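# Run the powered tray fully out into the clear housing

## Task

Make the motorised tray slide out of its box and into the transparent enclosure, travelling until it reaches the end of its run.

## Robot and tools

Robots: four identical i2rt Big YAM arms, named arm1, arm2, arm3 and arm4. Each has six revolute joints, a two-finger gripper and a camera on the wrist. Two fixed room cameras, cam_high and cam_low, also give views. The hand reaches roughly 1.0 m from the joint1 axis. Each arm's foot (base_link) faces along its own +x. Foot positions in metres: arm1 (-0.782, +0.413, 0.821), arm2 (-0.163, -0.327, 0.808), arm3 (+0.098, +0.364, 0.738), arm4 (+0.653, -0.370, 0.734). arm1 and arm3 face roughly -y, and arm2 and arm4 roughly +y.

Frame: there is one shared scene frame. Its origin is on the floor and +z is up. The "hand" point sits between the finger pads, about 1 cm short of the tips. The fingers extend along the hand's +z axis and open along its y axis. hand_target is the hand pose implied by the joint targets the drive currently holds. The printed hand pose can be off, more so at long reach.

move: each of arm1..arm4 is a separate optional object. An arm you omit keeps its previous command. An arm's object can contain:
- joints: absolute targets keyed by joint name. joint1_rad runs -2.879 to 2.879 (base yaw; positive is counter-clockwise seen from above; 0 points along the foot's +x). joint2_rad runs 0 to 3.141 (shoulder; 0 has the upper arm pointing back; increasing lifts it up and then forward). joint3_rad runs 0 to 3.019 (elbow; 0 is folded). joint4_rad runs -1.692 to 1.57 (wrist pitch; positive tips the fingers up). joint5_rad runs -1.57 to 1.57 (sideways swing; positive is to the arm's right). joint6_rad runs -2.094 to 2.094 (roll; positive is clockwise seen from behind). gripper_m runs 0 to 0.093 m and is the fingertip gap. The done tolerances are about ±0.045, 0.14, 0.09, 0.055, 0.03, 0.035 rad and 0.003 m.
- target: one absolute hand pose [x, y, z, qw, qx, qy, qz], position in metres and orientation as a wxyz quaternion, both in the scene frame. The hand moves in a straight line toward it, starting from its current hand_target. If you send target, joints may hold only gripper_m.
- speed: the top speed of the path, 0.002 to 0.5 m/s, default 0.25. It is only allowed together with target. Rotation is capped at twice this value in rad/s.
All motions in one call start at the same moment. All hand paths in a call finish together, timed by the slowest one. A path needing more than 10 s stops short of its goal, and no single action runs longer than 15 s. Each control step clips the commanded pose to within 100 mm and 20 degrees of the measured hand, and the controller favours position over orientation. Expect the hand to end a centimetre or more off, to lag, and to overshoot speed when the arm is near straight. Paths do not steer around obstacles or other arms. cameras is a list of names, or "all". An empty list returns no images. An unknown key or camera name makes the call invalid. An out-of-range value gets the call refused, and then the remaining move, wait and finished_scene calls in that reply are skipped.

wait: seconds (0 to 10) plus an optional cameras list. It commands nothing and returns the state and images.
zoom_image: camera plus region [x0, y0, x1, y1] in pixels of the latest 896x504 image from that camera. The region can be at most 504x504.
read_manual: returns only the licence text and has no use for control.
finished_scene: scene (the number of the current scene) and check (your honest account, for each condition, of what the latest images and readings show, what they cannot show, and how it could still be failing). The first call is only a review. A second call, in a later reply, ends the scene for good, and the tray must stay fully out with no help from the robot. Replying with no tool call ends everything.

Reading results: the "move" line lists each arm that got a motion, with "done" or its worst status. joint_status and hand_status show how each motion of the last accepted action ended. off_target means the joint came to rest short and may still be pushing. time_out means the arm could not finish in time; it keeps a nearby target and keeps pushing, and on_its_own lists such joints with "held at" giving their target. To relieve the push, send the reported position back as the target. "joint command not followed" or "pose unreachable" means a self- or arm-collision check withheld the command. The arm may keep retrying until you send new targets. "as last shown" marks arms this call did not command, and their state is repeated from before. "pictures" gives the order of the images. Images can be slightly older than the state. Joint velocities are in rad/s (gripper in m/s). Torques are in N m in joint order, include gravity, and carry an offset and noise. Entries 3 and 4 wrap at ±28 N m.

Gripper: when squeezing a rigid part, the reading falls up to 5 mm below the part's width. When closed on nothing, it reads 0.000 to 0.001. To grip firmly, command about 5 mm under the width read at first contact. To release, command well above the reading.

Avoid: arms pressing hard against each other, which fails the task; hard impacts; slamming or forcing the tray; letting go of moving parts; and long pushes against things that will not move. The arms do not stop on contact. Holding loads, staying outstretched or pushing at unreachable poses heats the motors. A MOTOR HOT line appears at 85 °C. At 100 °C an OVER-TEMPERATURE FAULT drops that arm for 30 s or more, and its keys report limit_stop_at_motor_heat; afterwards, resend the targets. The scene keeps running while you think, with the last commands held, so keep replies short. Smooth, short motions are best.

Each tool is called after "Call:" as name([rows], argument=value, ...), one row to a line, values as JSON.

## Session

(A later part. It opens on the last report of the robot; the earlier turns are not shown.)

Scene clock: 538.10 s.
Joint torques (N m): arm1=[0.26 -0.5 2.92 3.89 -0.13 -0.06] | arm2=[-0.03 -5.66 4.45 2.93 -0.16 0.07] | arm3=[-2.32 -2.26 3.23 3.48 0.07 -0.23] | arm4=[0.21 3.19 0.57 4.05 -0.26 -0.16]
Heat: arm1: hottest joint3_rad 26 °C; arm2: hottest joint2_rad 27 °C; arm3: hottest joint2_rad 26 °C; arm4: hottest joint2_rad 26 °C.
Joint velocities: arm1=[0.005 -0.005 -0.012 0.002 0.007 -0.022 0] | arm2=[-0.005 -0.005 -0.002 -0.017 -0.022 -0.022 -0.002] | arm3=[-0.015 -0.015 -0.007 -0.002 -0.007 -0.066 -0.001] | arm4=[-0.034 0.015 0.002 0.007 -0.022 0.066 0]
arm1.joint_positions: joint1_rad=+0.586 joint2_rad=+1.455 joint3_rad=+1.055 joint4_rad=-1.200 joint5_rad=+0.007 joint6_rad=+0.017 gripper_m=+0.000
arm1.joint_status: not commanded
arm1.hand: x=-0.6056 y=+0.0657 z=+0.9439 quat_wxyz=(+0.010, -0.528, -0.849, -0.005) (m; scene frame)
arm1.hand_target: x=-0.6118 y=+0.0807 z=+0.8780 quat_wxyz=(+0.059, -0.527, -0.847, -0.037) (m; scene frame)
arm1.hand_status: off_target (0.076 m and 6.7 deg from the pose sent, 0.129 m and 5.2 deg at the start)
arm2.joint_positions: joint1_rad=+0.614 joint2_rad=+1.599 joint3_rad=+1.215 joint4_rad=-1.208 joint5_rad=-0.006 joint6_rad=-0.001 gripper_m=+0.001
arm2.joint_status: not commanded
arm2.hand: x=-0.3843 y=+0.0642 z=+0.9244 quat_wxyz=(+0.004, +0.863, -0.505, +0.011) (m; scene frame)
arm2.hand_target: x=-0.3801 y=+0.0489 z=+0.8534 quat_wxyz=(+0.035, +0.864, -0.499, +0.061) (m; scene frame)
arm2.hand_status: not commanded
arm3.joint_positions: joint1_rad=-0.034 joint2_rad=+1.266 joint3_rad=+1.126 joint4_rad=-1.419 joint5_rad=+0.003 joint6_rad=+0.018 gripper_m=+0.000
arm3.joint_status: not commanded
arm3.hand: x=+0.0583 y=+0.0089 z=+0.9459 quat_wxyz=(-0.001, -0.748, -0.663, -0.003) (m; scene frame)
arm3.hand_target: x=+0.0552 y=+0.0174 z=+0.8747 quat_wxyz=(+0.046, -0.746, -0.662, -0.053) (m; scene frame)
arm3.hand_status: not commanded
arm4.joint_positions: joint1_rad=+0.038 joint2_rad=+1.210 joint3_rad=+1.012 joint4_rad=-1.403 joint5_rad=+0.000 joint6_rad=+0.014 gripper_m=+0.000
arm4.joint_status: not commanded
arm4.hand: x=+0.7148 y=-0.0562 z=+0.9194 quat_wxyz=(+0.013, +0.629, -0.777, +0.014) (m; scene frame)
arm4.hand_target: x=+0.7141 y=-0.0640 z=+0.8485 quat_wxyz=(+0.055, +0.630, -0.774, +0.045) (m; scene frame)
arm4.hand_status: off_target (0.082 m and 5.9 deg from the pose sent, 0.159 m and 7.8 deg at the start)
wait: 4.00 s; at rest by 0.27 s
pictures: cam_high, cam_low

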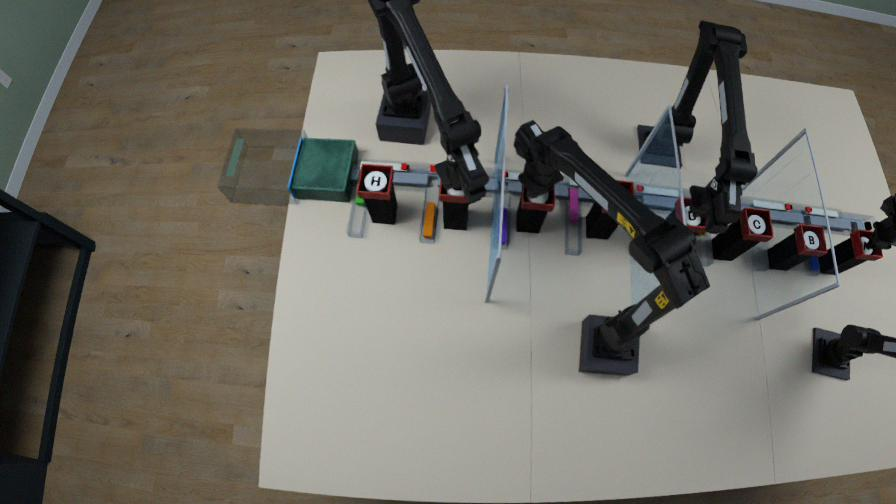

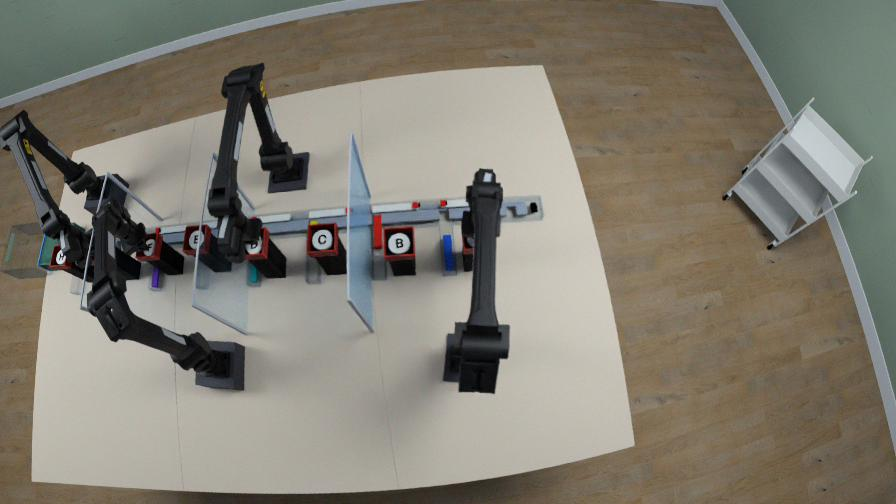

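Call:
move(arm1={"target": [-0.605, 0.069, 1.015, 0, 0.5277, 0.8494, 0], "speed": 0.4}, arm3={"target": [0.053, 0.006, 1.01, 0, 0.7478, 0.6639, 0], "speed": 0.4}, arm4={"target": [0.714, -0.052, 1.0, 0, 0.6307, -0.7760, 0], "speed": 0.4}, cameras=[])

Call:
move(arm1={"target": [-0.826, 0.080, 1.01, 0, 0.7513, 0.6600, 0], "speed": 0.45}, arm3={"target": [0.269, -0.004, 1.01, 0, 0.5373, 0.8434, 0], "speed": 0.45}, arm4={"target": [0.487, -0.038, 0.995, 0, 0.845, -0.534, 0], "speed": 0.45}, cameras=[])

Call:
move(arm1={"target": [-0.826, 0.080, 0.848, -0.0461, 0.7495, 0.6584, 0.0524], "speed": 0.17}, arm3={"target": [0.271, -0.004, 0.85, -0.0589, 0.5360, 0.8414, 0.0375], "speed": 0.17}, arm4={"target": [0.487, -0.038, 0.825, 0.0373, 0.843, -0.533, 0.059], "speed": 0.17}, cameras=["cam_high", "cam_low"])

Scene clock: 539.83 s.
Joint torques (N m): arm1=[0.73 -9.35 11.37 0.44 -0.03 -0.04] | arm2=[-0.09 -5.83 4.42 2.96 -0.19 0.07] | arm3=[-2.14 -11.63 15.13 0.06 0.04 -0.22] | arm4=[0.67 -7.94 16.03 -0.58 -0.17 -0.08]
Heat: arm1: hottest joint3_rad 26 °C; arm2: hottest joint2_rad 27 °C; arm3: hottest joint2_rad 26 °C; arm4: hottest joint2_rad 26 °C.
move: arm1 off_target; arm3 off_target; arm4 off_target
Joint velocities: arm1=[0.005 0.015 0.022 0.007 -0.051 0.007 0.001] | arm2=[0.005 -0.015 -0.012 -0.017 -0.022 -0.037 0] | arm3=[-0.005 0.005 0.007 -0.022 -0.037 0.022 0] | arm4=[-0.005 -0.015 -0.007 -0.002 -0.066 0.022 0.001]
arm1.joint_positions: joint1_rad=+0.586 joint2_rad=+1.386 joint3_rad=+1.118 joint4_rad=-1.363 joint5_rad=+0.007 joint6_rad=+0.017 gripper_m=+0.000
arm1.joint_status: not commanded
arm1.hand: x=-0.6140 y=+0.0815 z=+0.9922 quat_wxyz=(+0.024, -0.528, -0.849, -0.013) (m; scene frame)
arm1.hand_target: x=-0.6049 y=+0.0688 z=+1.0146 quat_wxyz=(+0.000, -0.528, -0.850, +0.000) (m; scene frame)
arm1.hand_status: off_target (0.028 m and 3.1 deg from the pose sent, 0.071 m and 1.3 deg at the start)
arm2: as last shown
arm3.joint_positions: joint1_rad=-0.034 joint2_rad=+1.259 joint3_rad=+1.243 joint4_rad=-1.574 joint5_rad=+0.007 joint6_rad=+0.018 gripper_m=+0.000
arm3.joint_status: not commanded
arm3.hand: x=+0.0579 y=+0.0147 z=+0.9931 quat_wxyz=(+0.010, -0.748, -0.663, -0.013) (m; scene frame)
arm3.hand_target: x=+0.0531 y=+0.0054 z=+1.0098 quat_wxyz=(+0.000, -0.748, -0.664, +0.000) (m; scene frame)
arm3.hand_status: off_target (0.020 m and 1.9 deg from the pose sent, 0.064 m and 0.4 deg at the start)
arm4.joint_positions: joint1_rad=+0.038 joint2_rad=+1.185 joint3_rad=+1.124 joint4_rad=-1.574 joint5_rad=-0.002 joint6_rad=+0.014 gripper_m=+0.000
arm4.joint_status: not commanded
arm4.hand: x=+0.7123 y=-0.0665 z=+0.9698 quat_wxyz=(+0.026, +0.628, -0.777, +0.024) (m; scene frame)
arm4.hand_target: x=+0.7138 y=-0.0535 z=+0.9997 quat_wxyz=(+0.000, +0.631, -0.776, +0.000) (m; scene frame)
arm4.hand_status: off_target (0.034 m and 4.1 deg from the pose sent, 0.081 m and 2.2 deg at the start)
pictures: none
No camera images: "cameras" was empty.

Scene clock: 541.57 s.
Joint torques (N m): arm1=[0.15 -7.41 8.18 0.76 -0.09 -0.16] | arm2=[0.03 -6.12 4.4 2.99 -0.18 0.08] | arm3=[-1.2 -11.99 15.31 0.23 0.05 -0.14] | arm4=[0.73 -7.24 16.23 0.18 0.04 0.04]
Heat: arm1: hottest joint3_rad 27 °C; arm2: hottest joint2_rad 27 °C; arm3: hottest joint2_rad 26 °C; arm4: hottest joint2_rad 26 °C.
move: arm1 done; arm3 off_target; arm4 off_target
Joint velocities: arm1=[0.015 -0.005 0.012 -0.012 -0.022 0.051 0] | arm2=[-0.024 -0.005 0.007 -0.022 0.037 -0.007 -0.001] | arm3=[0.005 -0.015 0.012 0.007 0.037 -0.022 -0.001] | arm4=[-0.005 -0.015 -0.007 0.002 0.022 -0.007 0]
arm1.joint_positions: joint1_rad=-0.006 joint2_rad=+1.239 joint3_rad=+1.028 joint4_rad=-1.363 joint5_rad=-0.003 joint6_rad=+0.016 gripper_m=+0.000
arm1.joint_status: not commanded
arm1.hand: x=-0.8218 y=+0.0807 z=+1.0066 quat_wxyz=(-0.004, -0.752, -0.659, -0.004) (m; scene frame)
arm1.hand_target: x=-0.8227 y=+0.0810 z=+1.0099 quat_wxyz=(-0.007, -0.751, -0.660, -0.003) (m; scene frame)
arm1.hand_status: done (0.005 m and 0.6 deg from the pose sent, 0.213 m and 33.8 deg at the start)
arm2: as last shown
arm3.joint_positions: joint1_rad=+0.516 joint2_rad=+1.367 joint3_rad=+1.353 joint4_rad=-1.574 joint5_rad=+0.027 joint6_rad=+0.018 gripper_m=+0.000
arm3.joint_status: not commanded
arm3.hand: x=+0.2588 y=+0.0069 z=+0.9994 quat_wxyz=(+0.013, -0.540, -0.842, -0.001) (m; scene frame)
arm3.hand_target: x=+0.2664 y=-0.0049 z=+1.0094 quat_wxyz=(+0.005, -0.537, -0.843, +0.005) (m; scene frame)
arm3.hand_status: off_target (0.018 m and 1.6 deg from the pose sent, 0.213 m and 31.9 deg at the start)
arm4.joint_positions: joint1_rad=+0.703 joint2_rad=+1.279 joint3_rad=+1.212 joint4_rad=-1.553 joint5_rad=-0.006 joint6_rad=+0.021 gripper_m=+0.000
arm4.joint_status: not commanded
arm4.hand: x=+0.4948 y=-0.0592 z=+0.9723 quat_wxyz=(+0.018, +0.846, -0.532, +0.023) (m; scene frame)
arm4.hand_target: x=+0.4845 y=-0.0398 z=+0.9950 quat_wxyz=(-0.001, +0.845, -0.535, -0.006) (m; scene frame)
arm4.hand_status: off_target (0.032 m and 3.3 deg from the pose sent, 0.228 m and 37.7 deg at the start)
pictures: none
No camera images: "cameras" was empty.

Scene clock: 543.13 s.
Joint torques (N m): arm1=[-0.21 2.32 2 4.62 0.21 -0.15] | arm2=[0.09 -5.71 4.44 2.92 -0.18 0.06] | arm3=[-0.91 -4.31 4.03 3.23 -0.33 -0.14] | arm4=[0.21 1.96 1.52 3.59 0.07 -0.06]
Heat: arm1: hottest joint3_rad 27 °C; arm2: hottest joint2_rad 27 °C; arm3: hottest joint2_rad 26 °C; arm4: hottest joint2_rad 26 °C.
move: arm1 off_target; arm3 off_target; arm4 off_target
Joint velocities: arm1=[0.005 -0.005 -0.012 0.002 -0.051 -0.007 0] | arm2=[-0.005 -0.024 0.007 -0.007 0.022 0.051 0] | arm3=[-0.005 -0.005 -0.007 -0.012 -0.051 0.022 -0.001] | arm4=[0.015 -0.005 -0.002 0.017 0.022 0.037 0.001]
arm1.joint_positions: joint1_rad=-0.007 joint2_rad=+1.338 joint3_rad=+0.900 joint4_rad=-1.151 joint5_rad=+0.000 joint6_rad=+0.014 gripper_m=+0.000
arm1.joint_status: not commanded
arm1.hand: x=-0.8232 y=+0.0738 z=+0.9289 quat_wxyz=(+0.003, -0.752, -0.659, -0.008) (m; scene frame)
arm1.hand_target: x=-0.8235 y=+0.0952 z=+0.8621 quat_wxyz=(+0.045, -0.750, -0.658, -0.054) (m; scene frame)
arm1.hand_status: off_target (0.081 m and 7.1 deg from the pose sent, 0.159 m and 7.9 deg at the start)
arm2: as last shown
arm3.joint_positions: joint1_rad=+0.516 joint2_rad=+1.400 joint3_rad=+1.209 joint4_rad=-1.378 joint5_rad=+0.021 joint6_rad=+0.018 gripper_m=+0.000
arm3.joint_status: not commanded
arm3.hand: x=+0.2651 y=-0.0013 z=+0.9321 quat_wxyz=(+0.004, -0.540, -0.842, +0.001) (m; scene frame)
arm3.hand_target: x=+0.2646 y=+0.0082 z=+0.8590 quat_wxyz=(+0.059, -0.536, -0.841, -0.038) (m; scene frame)
arm3.hand_status: off_target (0.082 m and 7.7 deg from the pose sent, 0.150 m and 6.7 deg at the start)
arm4.joint_positions: joint1_rad=+0.703 joint2_rad=+1.337 joint3_rad=+1.096 joint4_rad=-1.352 joint5_rad=-0.006 joint6_rad=+0.021 gripper_m=+0.000
arm4.joint_status: not commanded
arm4.hand: x=+0.4866 y=-0.0431 z=+0.9082 quat_wxyz=(+0.011, +0.846, -0.532, +0.012) (m; scene frame)
arm4.hand_target: x=+0.4927 y=-0.0501 z=+0.8348 quat_wxyz=(+0.038, +0.843, -0.533, +0.060) (m; scene frame)
arm4.hand_status: off_target (0.083 m and 6.2 deg from the pose sent, 0.149 m and 4.7 deg at the start)
pictures: cam_high, cam_low

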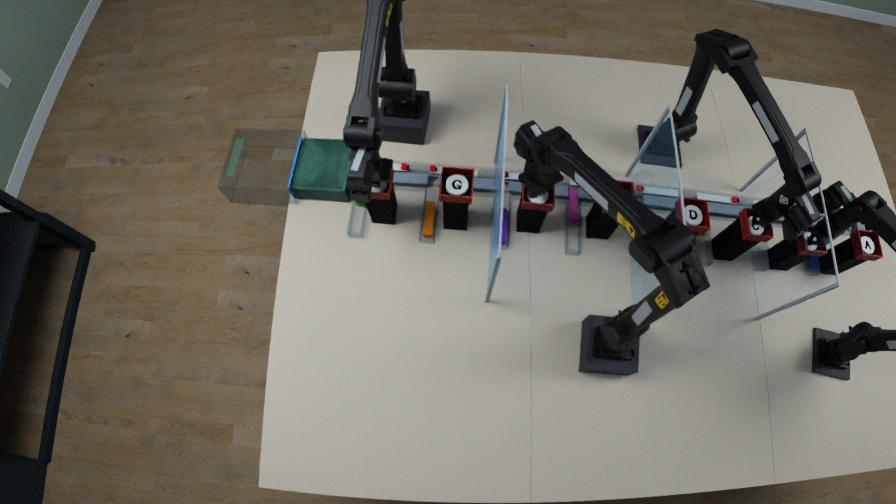

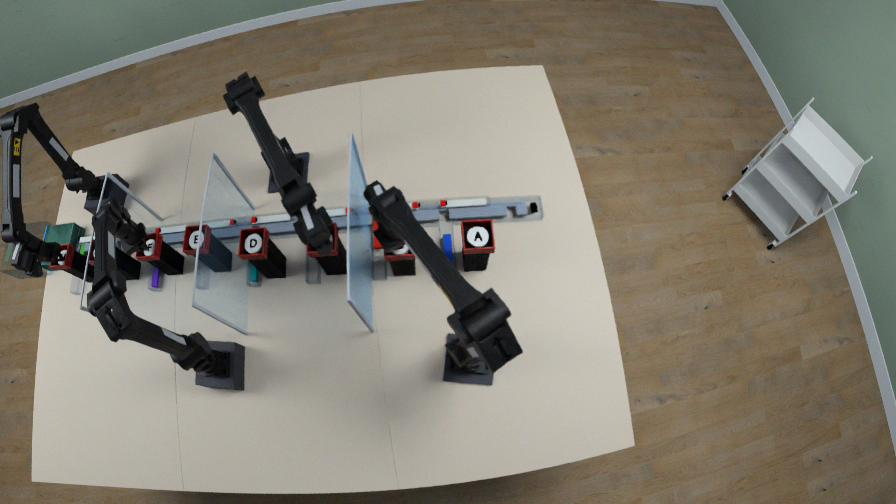

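Call:
wait(seconds=9, cameras=["cam_high", "cam_low"])

Call:
zoom_image(camera="cam_high", region=[320, 150, 480, 250])

Call:
zoom_image(camera="cam_low", region=[230, 190, 370, 290])

Call:
zoom_image(camera="cam_low", region=[360, 190, 500, 290])

Scene clock: 552.63 s.
Joint torques (N m): arm1=[-0.15 2.14 1.99 4.66 0.2 -0.16] | arm2=[0.09 -6.24 4.53 2.95 -0.19 0.05] | arm3=[-1.03 -4.42 4.1 3.17 -0.34 -0.14] | arm4=[0.26 1.79 1.54 3.63 0.07 -0.06]
Heat: arm1: hottest joint3_rad 26 °C; arm2: hottest joint2_rad 27 °C; arm3: hottest joint2_rad 26 °C; arm4: hottest joint2_rad 26 °C.
Joint velocities: arm1=[-0.024 0.005 -0.017 0.007 0.037 -0.051 -0.001] | arm2=[-0.015 -0.005 0.007 0.002 -0.007 0.037 0] | arm3=[-0.005 -0.005 -0.017 -0.012 -0.007 -0.022 0] | arm4=[-0.015 -0.005 -0.022 0.007 -0.051 -0.051 0]
arm1.joint_positions: joint1_rad=-0.007 joint2_rad=+1.338 joint3_rad=+0.900 joint4_rad=-1.150 joint5_rad=+0.000 joint6_rad=+0.014 gripper_m=+0.000
arm1.joint_status: not commanded
arm1.hand: x=-0.8232 y=+0.0738 z=+0.9289 quat_wxyz=(+0.002, -0.752, -0.659, -0.008) (m; scene frame)
arm1.hand_target: x=-0.8235 y=+0.0951 z=+0.8621 quat_wxyz=(+0.045, -0.750, -0.658, -0.054) (m; scene frame)
arm1.hand_status: off_target (0.081 m and 7.2 deg from the pose sent, 0.159 m and 7.9 deg at the start)
arm2.joint_positions: joint1_rad=+0.614 joint2_rad=+1.599 joint3_rad=+1.215 joint4_rad=-1.208 joint5_rad=-0.006 joint6_rad=-0.001 gripper_m=+0.001
arm2.joint_status: not commanded
arm2.hand: x=-0.3843 y=+0.0642 z=+0.9244 quat_wxyz=(+0.004, +0.863, -0.505, +0.011) (m; scene frame)
arm2.hand_target: x=-0.3801 y=+0.0489 z=+0.8534 quat_wxyz=(+0.035, +0.864, -0.499, +0.061) (m; scene frame)
arm2.hand_status: not commanded
arm3.joint_positions: joint1_rad=+0.516 joint2_rad=+1.400 joint3_rad=+1.209 joint4_rad=-1.377 joint5_rad=+0.021 joint6_rad=+0.018 gripper_m=+0.000
arm3.joint_status: not commanded
arm3.hand: x=+0.2651 y=-0.0013 z=+0.9322 quat_wxyz=(+0.003, -0.540, -0.842, +0.001) (m; scene frame)
arm3.hand_target: x=+0.2646 y=+0.0081 z=+0.8591 quat_wxyz=(+0.059, -0.536, -0.841, -0.037) (m; scene frame)
arm3.hand_status: off_target (0.082 m and 7.8 deg from the pose sent, 0.150 m and 6.7 deg at the start)
arm4.joint_positions: joint1_rad=+0.703 joint2_rad=+1.337 joint3_rad=+1.096 joint4_rad=-1.352 joint5_rad=-0.006 joint6_rad=+0.021 gripper_m=+0.000
arm4.joint_status: not commanded
arm4.hand: x=+0.4867 y=-0.0431 z=+0.9082 quat_wxyz=(+0.011, +0.846, -0.532, +0.012) (m; scene frame)
arm4.hand_target: x=+0.4927 y=-0.0502 z=+0.8348 quat_wxyz=(+0.038, +0.843, -0.533, +0.060) (m; scene frame)
arm4.hand_status: off_target (0.083 m and 6.2 deg from the pose sent, 0.149 m and 4.7 deg at the start)
wait: 9.00 s; at rest from the start
pictures: cam_high, cam_low

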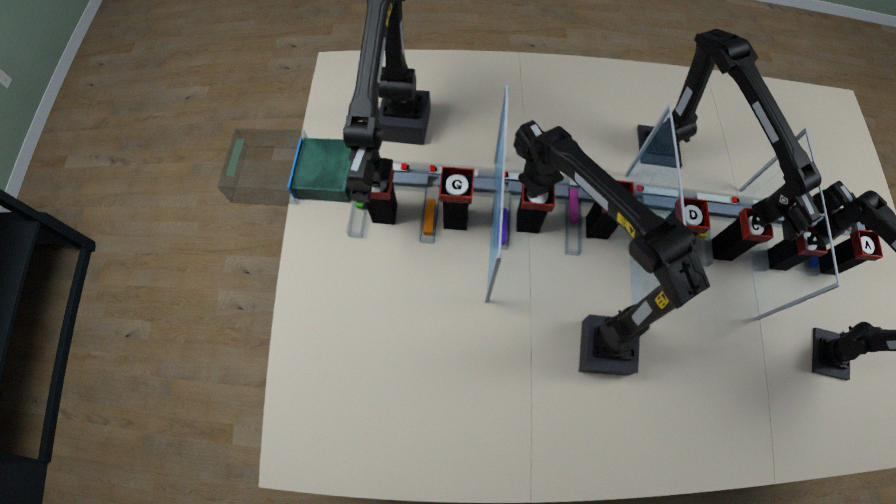

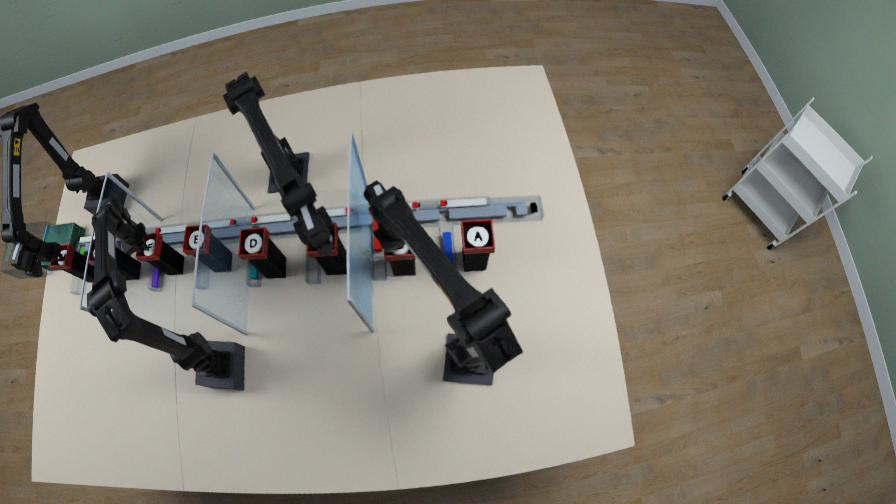

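Scaled by 3.150 from the camera's 896x504 image, which has a finer 1280x720 frame.

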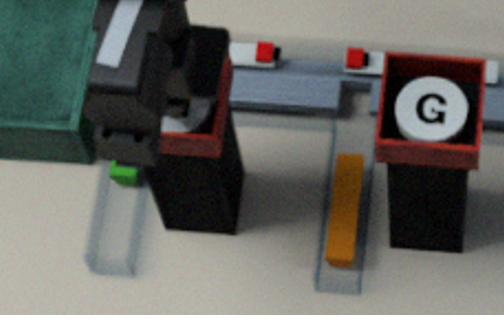

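Scaled by 3.600 from the camera's 896x504 image, which has a finer 1280x720 frame.

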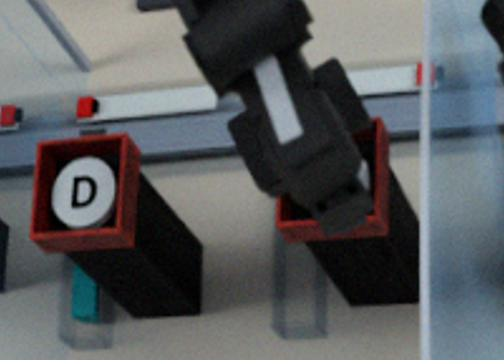

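Scaled by 3.600 from the camera's 896x504 image, which has a finer 1280x720 frame.

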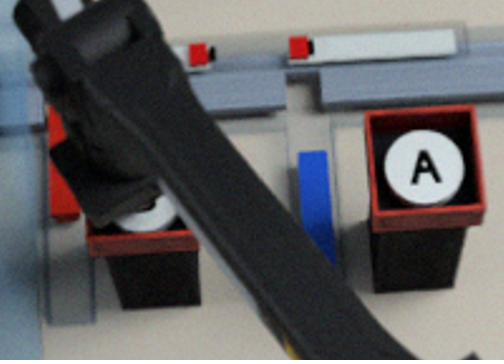

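Call:
wait(seconds=10, cameras=["cam_high", "cam_low"])

Call:
zoom_image(camera="cam_high", region=[320, 150, 480, 250])

Call:
zoom_image(camera="cam_high", region=[620, 170, 760, 270])

Call:
zoom_image(camera="cam_low", region=[360, 190, 500, 290])

Scene clock: 562.90 s.
Joint torques (N m): arm1=[-0.32 2.26 1.96 4.66 0.2 -0.16] | arm2=[-0.21 -6.07 4.44 2.95 -0.2 0.05] | arm3=[-0.91 -4.31 4.14 3.19 -0.34 -0.14] | arm4=[0.26 1.85 1.52 3.62 0.07 -0.06]
Heat: arm1: hottest joint3_rad 26 °C; arm2: hottest joint2_rad 27 °C; arm3: hottest joint2_rad 26 °C; arm4: hottest joint2_rad 26 °C.
Joint velocities: arm1=[-0.005 -0.005 -0.012 -0.007 -0.051 -0.066 0] | arm2=[-0.005 0.005 -0.007 0.007 0.007 -0.022 -0.001] | arm3=[-0.005 -0.005 0.002 -0.012 0.037 -0.022 0] | arm4=[-0.005 0.015 -0.007 -0.007 -0.007 0.022 -0.001]
arm1.joint_positions: joint1_rad=-0.007 joint2_rad=+1.338 joint3_rad=+0.900 joint4_rad=-1.150 joint5_rad=+0.000 joint6_rad=+0.014 gripper_m=+0.000
arm1.joint_status: not commanded
arm1.hand: x=-0.8232 y=+0.0738 z=+0.9289 quat_wxyz=(+0.002, -0.752, -0.659, -0.008) (m; scene frame)
arm1.hand_target: x=-0.8235 y=+0.0951 z=+0.8621 quat_wxyz=(+0.045, -0.750, -0.658, -0.054) (m; scene frame)
arm1.hand_status: off_target (0.081 m and 7.2 deg from the pose sent, 0.159 m and 7.9 deg at the start)
arm2.joint_positions: joint1_rad=+0.614 joint2_rad=+1.599 joint3_rad=+1.215 joint4_rad=-1.208 joint5_rad=-0.006 joint6_rad=-0.001 gripper_m=+0.001
arm2.joint_status: not commanded
arm2.hand: x=-0.3843 y=+0.0642 z=+0.9244 quat_wxyz=(+0.004, +0.863, -0.505, +0.011) (m; scene frame)
arm2.hand_target: x=-0.3801 y=+0.0489 z=+0.8534 quat_wxyz=(+0.035, +0.864, -0.499, +0.061) (m; scene frame)
arm2.hand_status: not commanded
arm3.joint_positions: joint1_rad=+0.516 joint2_rad=+1.400 joint3_rad=+1.209 joint4_rad=-1.377 joint5_rad=+0.021 joint6_rad=+0.018 gripper_m=+0.000
arm3.joint_status: not commanded
arm3.hand: x=+0.2651 y=-0.0013 z=+0.9322 quat_wxyz=(+0.003, -0.540, -0.842, +0.001) (m; scene frame)
arm3.hand_target: x=+0.2646 y=+0.0081 z=+0.8591 quat_wxyz=(+0.059, -0.536, -0.841, -0.037) (m; scene frame)
arm3.hand_status: off_target (0.082 m and 7.8 deg from the pose sent, 0.150 m and 6.7 deg at the start)
arm4.joint_positions: joint1_rad=+0.703 joint2_rad=+1.337 joint3_rad=+1.096 joint4_rad=-1.352 joint5_rad=-0.006 joint6_rad=+0.021 gripper_m=+0.000
arm4.joint_status: not commanded
arm4.hand: x=+0.4867 y=-0.0431 z=+0.9082 quat_wxyz=(+0.011, +0.846, -0.532, +0.012) (m; scene frame)
arm4.hand_target: x=+0.4927 y=-0.0502 z=+0.8348 quat_wxyz=(+0.038, +0.843, -0.533, +0.060) (m; scene frame)
arm4.hand_status: off_target (0.083 m and 6.2 deg from the pose sent, 0.149 m and 4.7 deg at the start)
wait: 10.00 s; at rest from the start
pictures: cam_high, cam_low

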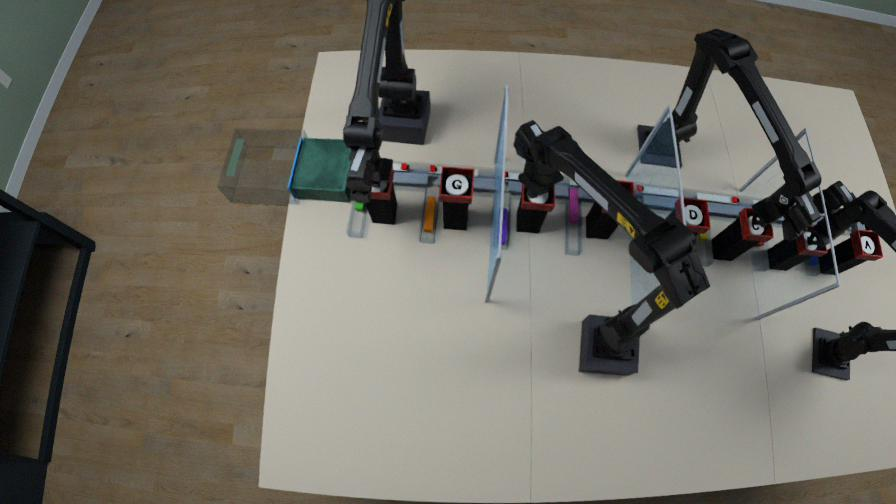

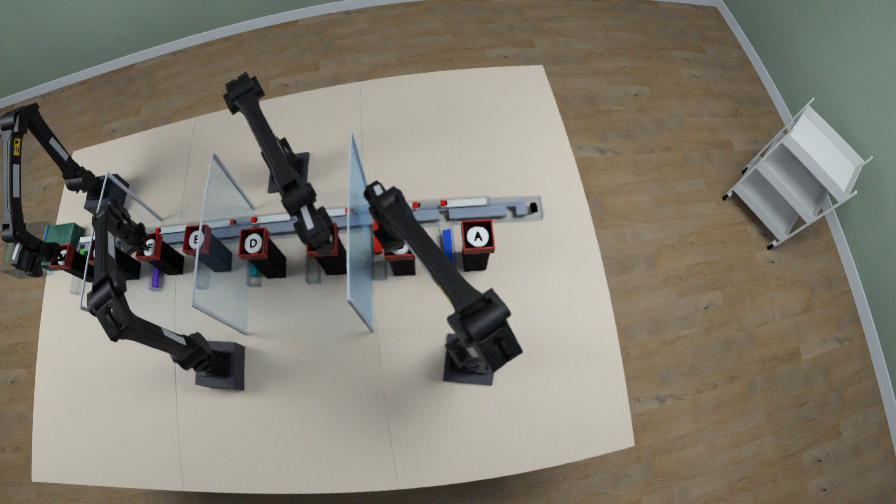

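Scaled by 3.150 from the camera's 896x504 image, which has a finer 1280x720 frame.

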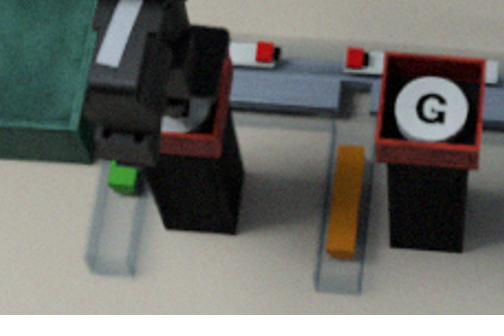

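Scaled by 3.600 from the camera's 896x504 image, which has a finer 1280x720 frame.

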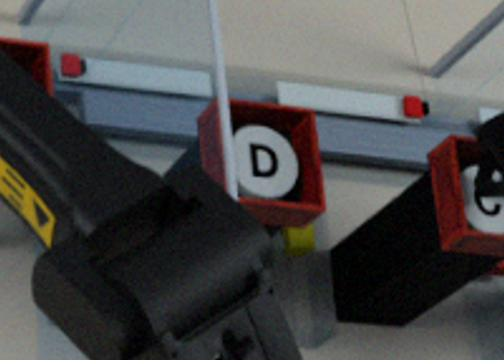

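Scaled by 3.600 from the camera's 896x504 image, which has a finer 1280x720 frame.

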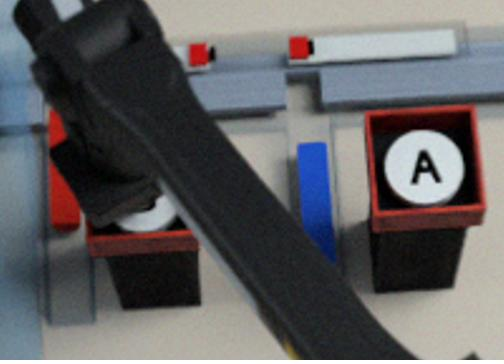

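Call:
wait(seconds=3.2, cameras=[])

Call:
move(arm2={"target": [-0.385, 0.062, 1.01, 0, 0.866, -0.5, 0], "speed": 0.4}, cameras=[])

Call:
move(arm2={"target": [-0.158, 0.046, 1.02, 0, 0.7022, -0.7120, 0], "speed": 0.45}, cameras=[])

Call:
move(arm2={"target": [-0.157, 0.048, 0.876, 0.0497, 0.7005, -0.7103, 0.0490], "speed": 0.17}, cameras=["cam_high", "cam_low"])

Call:
zoom_image(camera="cam_high", region=[400, 160, 590, 260])

Call:
zoom_image(camera="cam_high", region=[320, 150, 480, 250])

Call:
zoom_image(camera="cam_low", region=[360, 190, 500, 290])

Scene clock: 566.60 s.
Joint torques (N m): arm1=[-0.32 2.37 1.98 4.64 0.2 -0.16] | arm2=[0.03 -6.12 4.45 2.91 -0.17 0.06] | arm3=[-0.97 -4.31 4.14 3.22 -0.34 -0.14] | arm4=[0.26 1.85 1.54 3.62 0.07 -0.06]
Heat: arm1: hottest joint3_rad 26 °C; arm2: hottest joint2_rad 27 °C; arm3: hottest joint2_rad 26 °C; arm4: hottest joint2_rad 26 °C.
Joint velocities: arm1=[0.005 0.015 -0.012 -0.002 0.051 0.037 0] | arm2=[-0.005 -0.015 -0.012 -0.002 0.007 -0.051 -0.001] | arm3=[-0.005 -0.015 -0.012 -0.017 0.022 0.066 0] | arm4=[-0.015 -0.005 -0.002 0.002 -0.051 0.022 0]
arm1.joint_positions: joint1_rad=-0.007 joint2_rad=+1.338 joint3_rad=+0.900 joint4_rad=-1.150 joint5_rad=+0.000 joint6_rad=+0.014 gripper_m=+0.000
arm1.joint_status: not commanded
arm1.hand: x=-0.8232 y=+0.0738 z=+0.9289 quat_wxyz=(+0.002, -0.752, -0.659, -0.008) (m; scene frame)
arm1.hand_target: x=-0.8235 y=+0.0951 z=+0.8621 quat_wxyz=(+0.045, -0.750, -0.658, -0.054) (m; scene frame)
arm1.hand_status: off_target (0.081 m and 7.2 deg from the pose sent, 0.159 m and 7.9 deg at the start)
arm2.joint_positions: joint1_rad=+0.614 joint2_rad=+1.599 joint3_rad=+1.215 joint4_rad=-1.208 joint5_rad=-0.006 joint6_rad=-0.001 gripper_m=+0.001
arm2.joint_status: not commanded
arm2.hand: x=-0.3843 y=+0.0642 z=+0.9244 quat_wxyz=(+0.004, +0.863, -0.505, +0.011) (m; scene frame)
arm2.hand_target: x=-0.3801 y=+0.0489 z=+0.8534 quat_wxyz=(+0.035, +0.864, -0.499, +0.061) (m; scene frame)
arm2.hand_status: not commanded
arm3.joint_positions: joint1_rad=+0.516 joint2_rad=+1.400 joint3_rad=+1.209 joint4_rad=-1.377 joint5_rad=+0.021 joint6_rad=+0.018 gripper_m=+0.000
arm3.joint_status: not commanded
arm3.hand: x=+0.2651 y=-0.0013 z=+0.9322 quat_wxyz=(+0.003, -0.540, -0.842, +0.001) (m; scene frame)
arm3.hand_target: x=+0.2646 y=+0.0081 z=+0.8591 quat_wxyz=(+0.059, -0.536, -0.841, -0.037) (m; scene frame)
arm3.hand_status: off_target (0.082 m and 7.8 deg from the pose sent, 0.150 m and 6.7 deg at the start)
arm4.joint_positions: joint1_rad=+0.703 joint2_rad=+1.337 joint3_rad=+1.096 joint4_rad=-1.352 joint5_rad=-0.006 joint6_rad=+0.021 gripper_m=+0.000
arm4.joint_status: not commanded
arm4.hand: x=+0.4867 y=-0.0431 z=+0.9082 quat_wxyz=(+0.011, +0.846, -0.532, +0.012) (m; scene frame)
arm4.hand_target: x=+0.4927 y=-0.0502 z=+0.8348 quat_wxyz=(+0.038, +0.843, -0.533, +0.060) (m; scene frame)
arm4.hand_status: off_target (0.083 m and 6.2 deg from the pose sent, 0.149 m and 4.7 deg at the start)
wait: 3.20 s; at rest from the start
pictures: none
No camera images: "cameras" was empty.

Scene clock: 567.90 s.
Joint torques (N m): arm1=[-0.38 2.26 1.98 4.66 0.2 -0.16] | arm2=[-0.56 -16.15 13.52 -0.51 -0.19 0.01] | arm3=[-1.03 -4.31 4.11 3.19 -0.33 -0.14] | arm4=[0.26 1.85 1.54 3.62 0.07 -0.06]
Heat: arm1: hottest joint3_rad 26 °C; arm2: hottest joint2_rad 27 °C; arm3: hottest joint2_rad 26 °C; arm4: hottest joint2_rad 26 °C.
move: arm2 off_target
Joint velocities: arm1=[0.005 -0.005 0.017 -0.012 -0.037 -0.037 0] | arm2=[-0.005 -0.015 -0.007 -0.007 -0.066 -0.022 -0.001] | arm3=[-0.005 -0.005 -0.012 -0.002 -0.066 0.037 0] | arm4=[-0.005 0.005 -0.002 -0.002 0.007 -0.007 -0.002]
arm1.joint_positions: joint1_rad=-0.007 joint2_rad=+1.338 joint3_rad=+0.900 joint4_rad=-1.150 joint5_rad=+0.000 joint6_rad=+0.014 gripper_m=+0.000
arm1.joint_status: not commanded
arm1.hand: x=-0.8232 y=+0.0738 z=+0.9289 quat_wxyz=(+0.002, -0.752, -0.659, -0.008) (m; scene frame)
arm1.hand_target: x=-0.8235 y=+0.0951 z=+0.8621 quat_wxyz=(+0.045, -0.750, -0.658, -0.054) (m; scene frame)
arm1.hand_status: not commanded
arm2.joint_positions: joint1_rad=+0.614 joint2_rad=+1.522 joint3_rad=+1.313 joint4_rad=-1.390 joint5_rad=-0.006 joint6_rad=-0.002 gripper_m=+0.001
arm2.joint_status: not commanded
arm2.hand: x=-0.3794 y=+0.0540 z=+0.9936 quat_wxyz=(+0.006, +0.863, -0.505, +0.014) (m; scene frame)
arm2.hand_target: x=-0.3851 y=+0.0621 z=+1.0101 quat_wxyz=(+0.000, +0.866, -0.500, +0.000) (m; scene frame)
arm2.hand_status: off_target (0.019 m and 1.9 deg from the pose sent, 0.086 m and 1.5 deg at the start)
arm3.joint_positions: joint1_rad=+0.516 joint2_rad=+1.400 joint3_rad=+1.209 joint4_rad=-1.377 joint5_rad=+0.021 joint6_rad=+0.018 gripper_m=+0.000
arm3.joint_status: not commanded
arm3.hand: x=+0.2651 y=-0.0013 z=+0.9322 quat_wxyz=(+0.003, -0.540, -0.842, +0.001) (m; scene frame)
arm3.hand_target: x=+0.2646 y=+0.0081 z=+0.8591 quat_wxyz=(+0.059, -0.536, -0.841, -0.037) (m; scene frame)
arm3.hand_status: not commanded
arm4.joint_positions: joint1_rad=+0.703 joint2_rad=+1.337 joint3_rad=+1.096 joint4_rad=-1.352 joint5_rad=-0.006 joint6_rad=+0.021 gripper_m=+0.000
arm4.joint_status: not commanded
arm4.hand: x=+0.4867 y=-0.0431 z=+0.9082 quat_wxyz=(+0.011, +0.846, -0.532, +0.012) (m; scene frame)
arm4.hand_target: x=+0.4927 y=-0.0502 z=+0.8348 quat_wxyz=(+0.038, +0.843, -0.533, +0.060) (m; scene frame)
arm4.hand_status: not commanded
pictures: none
No camera images: "cameras" was empty.

Scene clock: 569.43 s.
Joint torques (N m): arm1=[-0.32 2.08 1.98 4.63 0.21 -0.16] | arm2=[-1.38 -13.45 10.54 -0.27 -0.2 0.01] | arm3=[-1.03 -4.37 4.14 3.18 -0.33 -0.14] | arm4=[0.21 1.85 1.54 3.63 0.07 -0.06]
Heat: arm1: hottest joint3_rad 26 °C; arm2: hottest joint2_rad 27 °C; arm3: hottest joint2_rad 26 °C; arm4: hottest joint2_rad 26 °C.
move: arm2 done
Joint velocities: arm1=[-0.024 -0.005 -0.007 -0.007 -0.022 -0.007 0.001] | arm2=[-0.005 -0.005 -0.012 -0.002 -0.037 -0.022 -0.001] | arm3=[-0.005 -0.005 -0.007 -0.007 -0.007 0.037 0.001] | arm4=[-0.015 0.005 -0.007 -0.012 0.022 0.007 0]
arm1, arm3, arm4: as last shown
arm2.joint_positions: joint1_rad=+0.091 joint2_rad=+1.330 joint3_rad=+1.169 joint4_rad=-1.416 joint5_rad=-0.012 joint6_rad=+0.001 gripper_m=+0.001
arm2.joint_status: not commanded
arm2.hand: x=-0.1620 y=+0.0453 z=+1.0160 quat_wxyz=(+0.002, +0.702, -0.712, +0.000) (m; scene frame)
arm2.hand_target: x=-0.1585 y=+0.0430 z=+1.0203 quat_wxyz=(+0.004, +0.702, -0.712, -0.001) (m; scene frame)
arm2.hand_status: done (0.006 m and 0.3 deg from the pose sent, 0.223 m and 30.2 deg at the start)
pictures: none
No camera images: "cameras" was empty.

Scene clock: 570.90 s.
Joint torques (N m): arm1=[-0.38 2.26 1.99 4.63 0.2 -0.16] | arm2=[-0.91 -2.9 4.52 2.85 0.06 0] | arm3=[-0.91 -4.42 4.14 3.19 -0.33 -0.14] | arm4=[0.26 1.85 1.54 3.62 0.07 -0.07]
Heat: arm1: hottest joint3_rad 26 °C; arm2: hottest joint2_rad 27 °C; arm3: hottest joint2_rad 26 °C; arm4: hottest joint2_rad 26 °C.
move: arm2 off_target
Joint velocities: arm1=[-0.005 0.005 -0.012 0.002 -0.007 -0.007 0] | arm2=[-0.015 -0.015 0.002 -0.012 -0.007 0.022 -0.001] | arm3=[-0.015 -0.005 0.002 -0.012 -0.051 -0.037 0.001] | arm4=[-0.005 -0.005 -0.002 0.002 0.066 -0.051 0.001]
arm1, arm3, arm4: as last shown
arm2.joint_positions: joint1_rad=+0.091 joint2_rad=+1.405 joint3_rad=+1.051 joint4_rad=-1.246 joint5_rad=-0.012 joint6_rad=+0.001 gripper_m=+0.001
arm2.joint_status: not commanded
arm2.hand: x=-0.1613 y=+0.0498 z=+0.9454 quat_wxyz=(+0.011, +0.702, -0.712, +0.009) (m; scene frame)
arm2.hand_target: x=-0.1576 y=+0.0379 z=+0.8839 quat_wxyz=(+0.050, +0.701, -0.710, +0.049) (m; scene frame)
arm2.hand_status: off_target (0.070 m and 6.4 deg from the pose sent, 0.140 m and 7.8 deg at the start)
pictures: cam_high, cam_low

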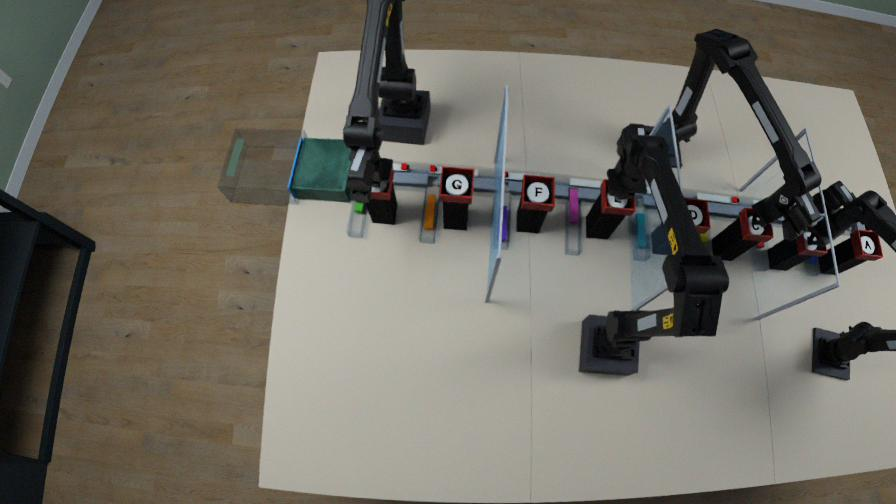

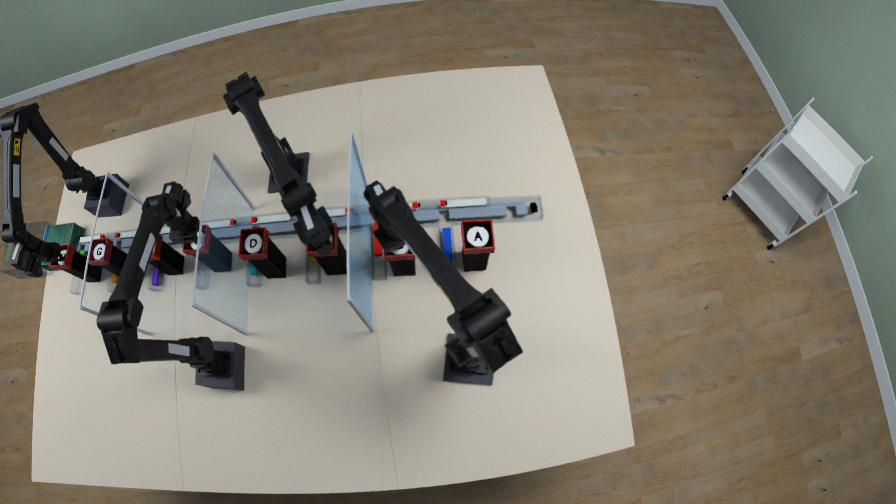

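Scaled by 2.653 from the camera's 896x504 image, which has a finer 1280x720 frame.

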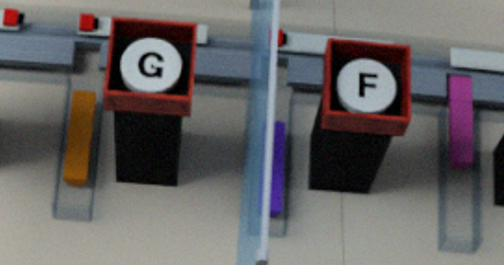

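Scaled by 3.150 from the camera's 896x504 image, which has a finer 1280x720 frame.

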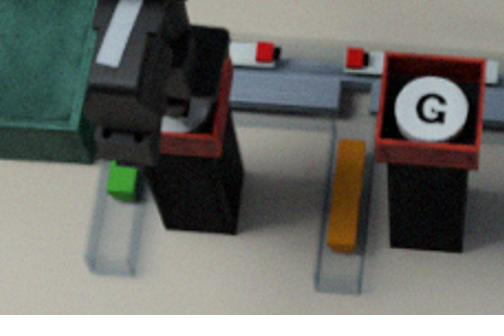

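Scaled by 3.600 from the camera's 896x504 image, which has a finer 1280x720 frame.

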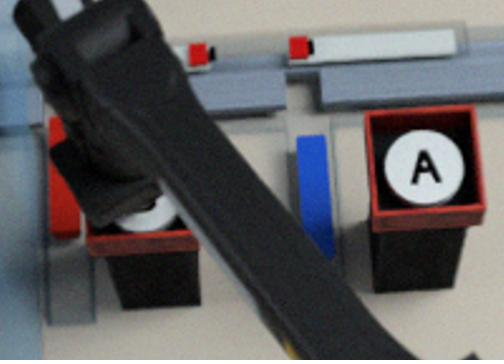

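Call:
wait(seconds=9, cameras=["cam_high", "cam_low"])

Call:
zoom_image(camera="cam_high", region=[320, 150, 480, 250])

Call:
zoom_image(camera="cam_low", region=[360, 190, 500, 290])

Call:
zoom_image(camera="cam_high", region=[620, 170, 760, 270])

Call:
zoom_image(camera="cam_high", region=[480, 160, 670, 260])

Scene clock: 580.07 s.
Joint torques (N m): arm1=[-0.38 2.2 2 4.66 0.21 -0.16] | arm2=[-1.32 -2.96 4.51 2.91 0.05 0.02] | arm3=[-0.97 -4.37 4.12 3.23 -0.33 -0.14] | arm4=[0.26 1.85 1.52 3.62 0.07 -0.07]
Heat: arm1: hottest joint3_rad 26 °C; arm2: hottest joint2_rad 27 °C; arm3: hottest joint2_rad 26 °C; arm4: hottest joint2_rad 26 °C.
Joint velocities: arm1=[0.015 -0.005 -0.002 0.012 0.037 0.007 0] | arm2=[0.005 -0.015 -0.007 -0.002 0.037 -0.051 0] | arm3=[-0.015 0.005 0.002 -0.007 0.022 0.037 0.001] | arm4=[-0.015 -0.005 0.012 0.012 0.11 0.066 0]
arm1.joint_positions: joint1_rad=-0.007 joint2_rad=+1.338 joint3_rad=+0.900 joint4_rad=-1.150 joint5_rad=+0.000 joint6_rad=+0.014 gripper_m=+0.000
arm1.joint_status: not commanded
arm1.hand: x=-0.8232 y=+0.0738 z=+0.9289 quat_wxyz=(+0.002, -0.752, -0.659, -0.008) (m; scene frame)
arm1.hand_target: x=-0.8235 y=+0.0951 z=+0.8621 quat_wxyz=(+0.045, -0.750, -0.658, -0.054) (m; scene frame)
arm1.hand_status: not commanded
arm2.joint_positions: joint1_rad=+0.091 joint2_rad=+1.405 joint3_rad=+1.051 joint4_rad=-1.246 joint5_rad=-0.012 joint6_rad=+0.001 gripper_m=+0.001
arm2.joint_status: not commanded
arm2.hand: x=-0.1613 y=+0.0498 z=+0.9454 quat_wxyz=(+0.011, +0.702, -0.712, +0.009) (m; scene frame)
arm2.hand_target: x=-0.1576 y=+0.0379 z=+0.8839 quat_wxyz=(+0.050, +0.701, -0.710, +0.049) (m; scene frame)
arm2.hand_status: off_target (0.070 m and 6.4 deg from the pose sent, 0.140 m and 7.8 deg at the start)
arm3.joint_positions: joint1_rad=+0.516 joint2_rad=+1.400 joint3_rad=+1.209 joint4_rad=-1.377 joint5_rad=+0.021 joint6_rad=+0.018 gripper_m=+0.000
arm3.joint_status: not commanded
arm3.hand: x=+0.2651 y=-0.0013 z=+0.9322 quat_wxyz=(+0.003, -0.540, -0.842, +0.001) (m; scene frame)
arm3.hand_target: x=+0.2646 y=+0.0081 z=+0.8591 quat_wxyz=(+0.059, -0.536, -0.841, -0.037) (m; scene frame)
arm3.hand_status: not commanded
arm4.joint_positions: joint1_rad=+0.703 joint2_rad=+1.337 joint3_rad=+1.096 joint4_rad=-1.352 joint5_rad=-0.006 joint6_rad=+0.021 gripper_m=+0.000
arm4.joint_status: not commanded
arm4.hand: x=+0.4867 y=-0.0431 z=+0.9082 quat_wxyz=(+0.011, +0.846, -0.532, +0.012) (m; scene frame)
arm4.hand_target: x=+0.4927 y=-0.0502 z=+0.8348 quat_wxyz=(+0.038, +0.843, -0.533, +0.060) (m; scene frame)
arm4.hand_status: not commanded
wait: 9.00 s; at rest by 0.10 s
pictures: cam_high, cam_low

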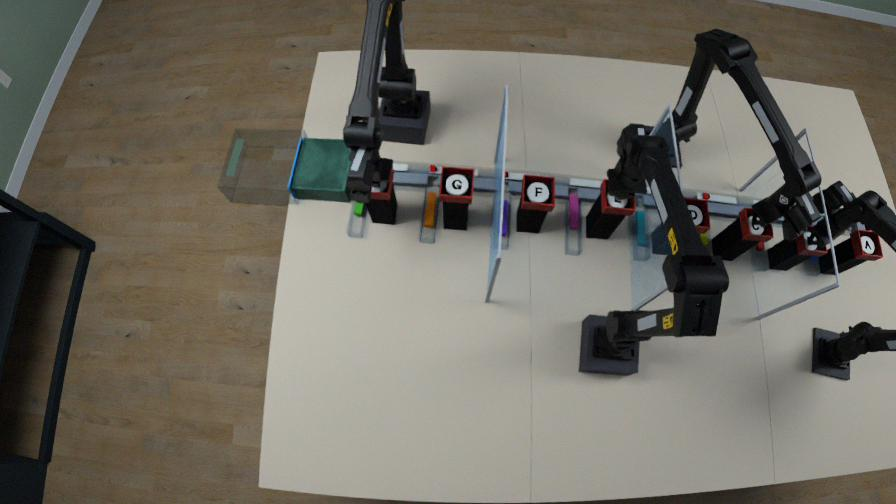

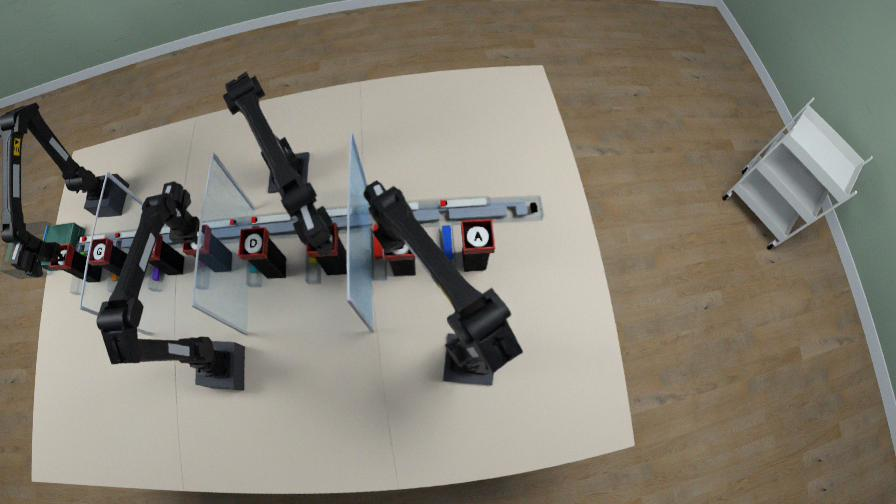

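Scaled by 3.150 from the camera's 896x504 image, which has a finer 1280x720 frame.

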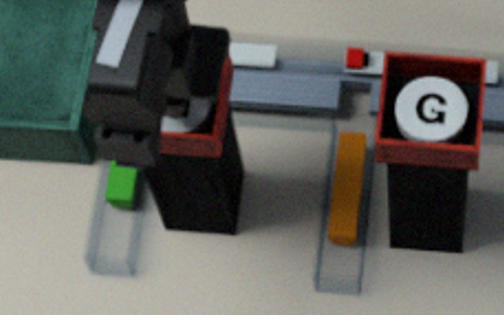

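Scaled by 3.600 from the camera's 896x504 image, which has a finer 1280x720 frame.

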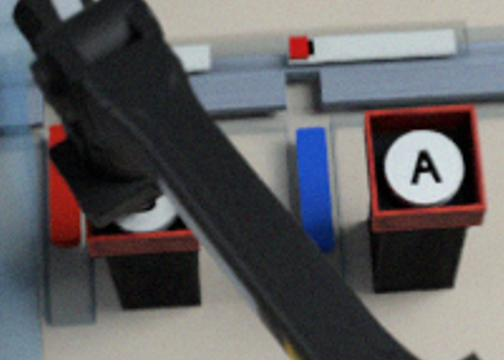

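Scaled by 3.600 from the camera's 896x504 image, which has a finer 1280x720 frame.

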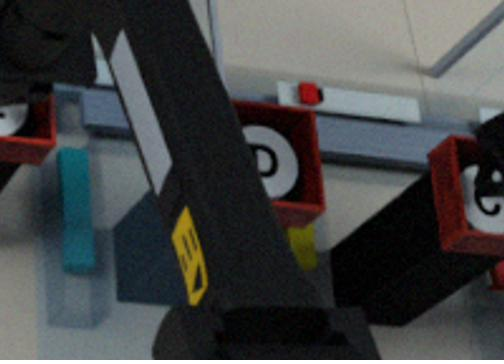

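Scaled by 2.653 from the camera's 896x504 image, which has a finer 1280x720 frame.

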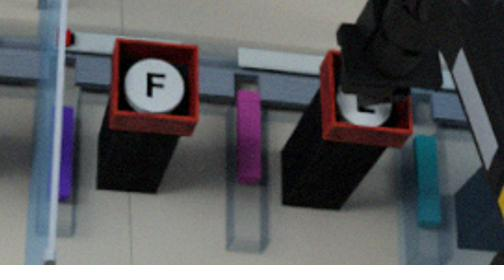

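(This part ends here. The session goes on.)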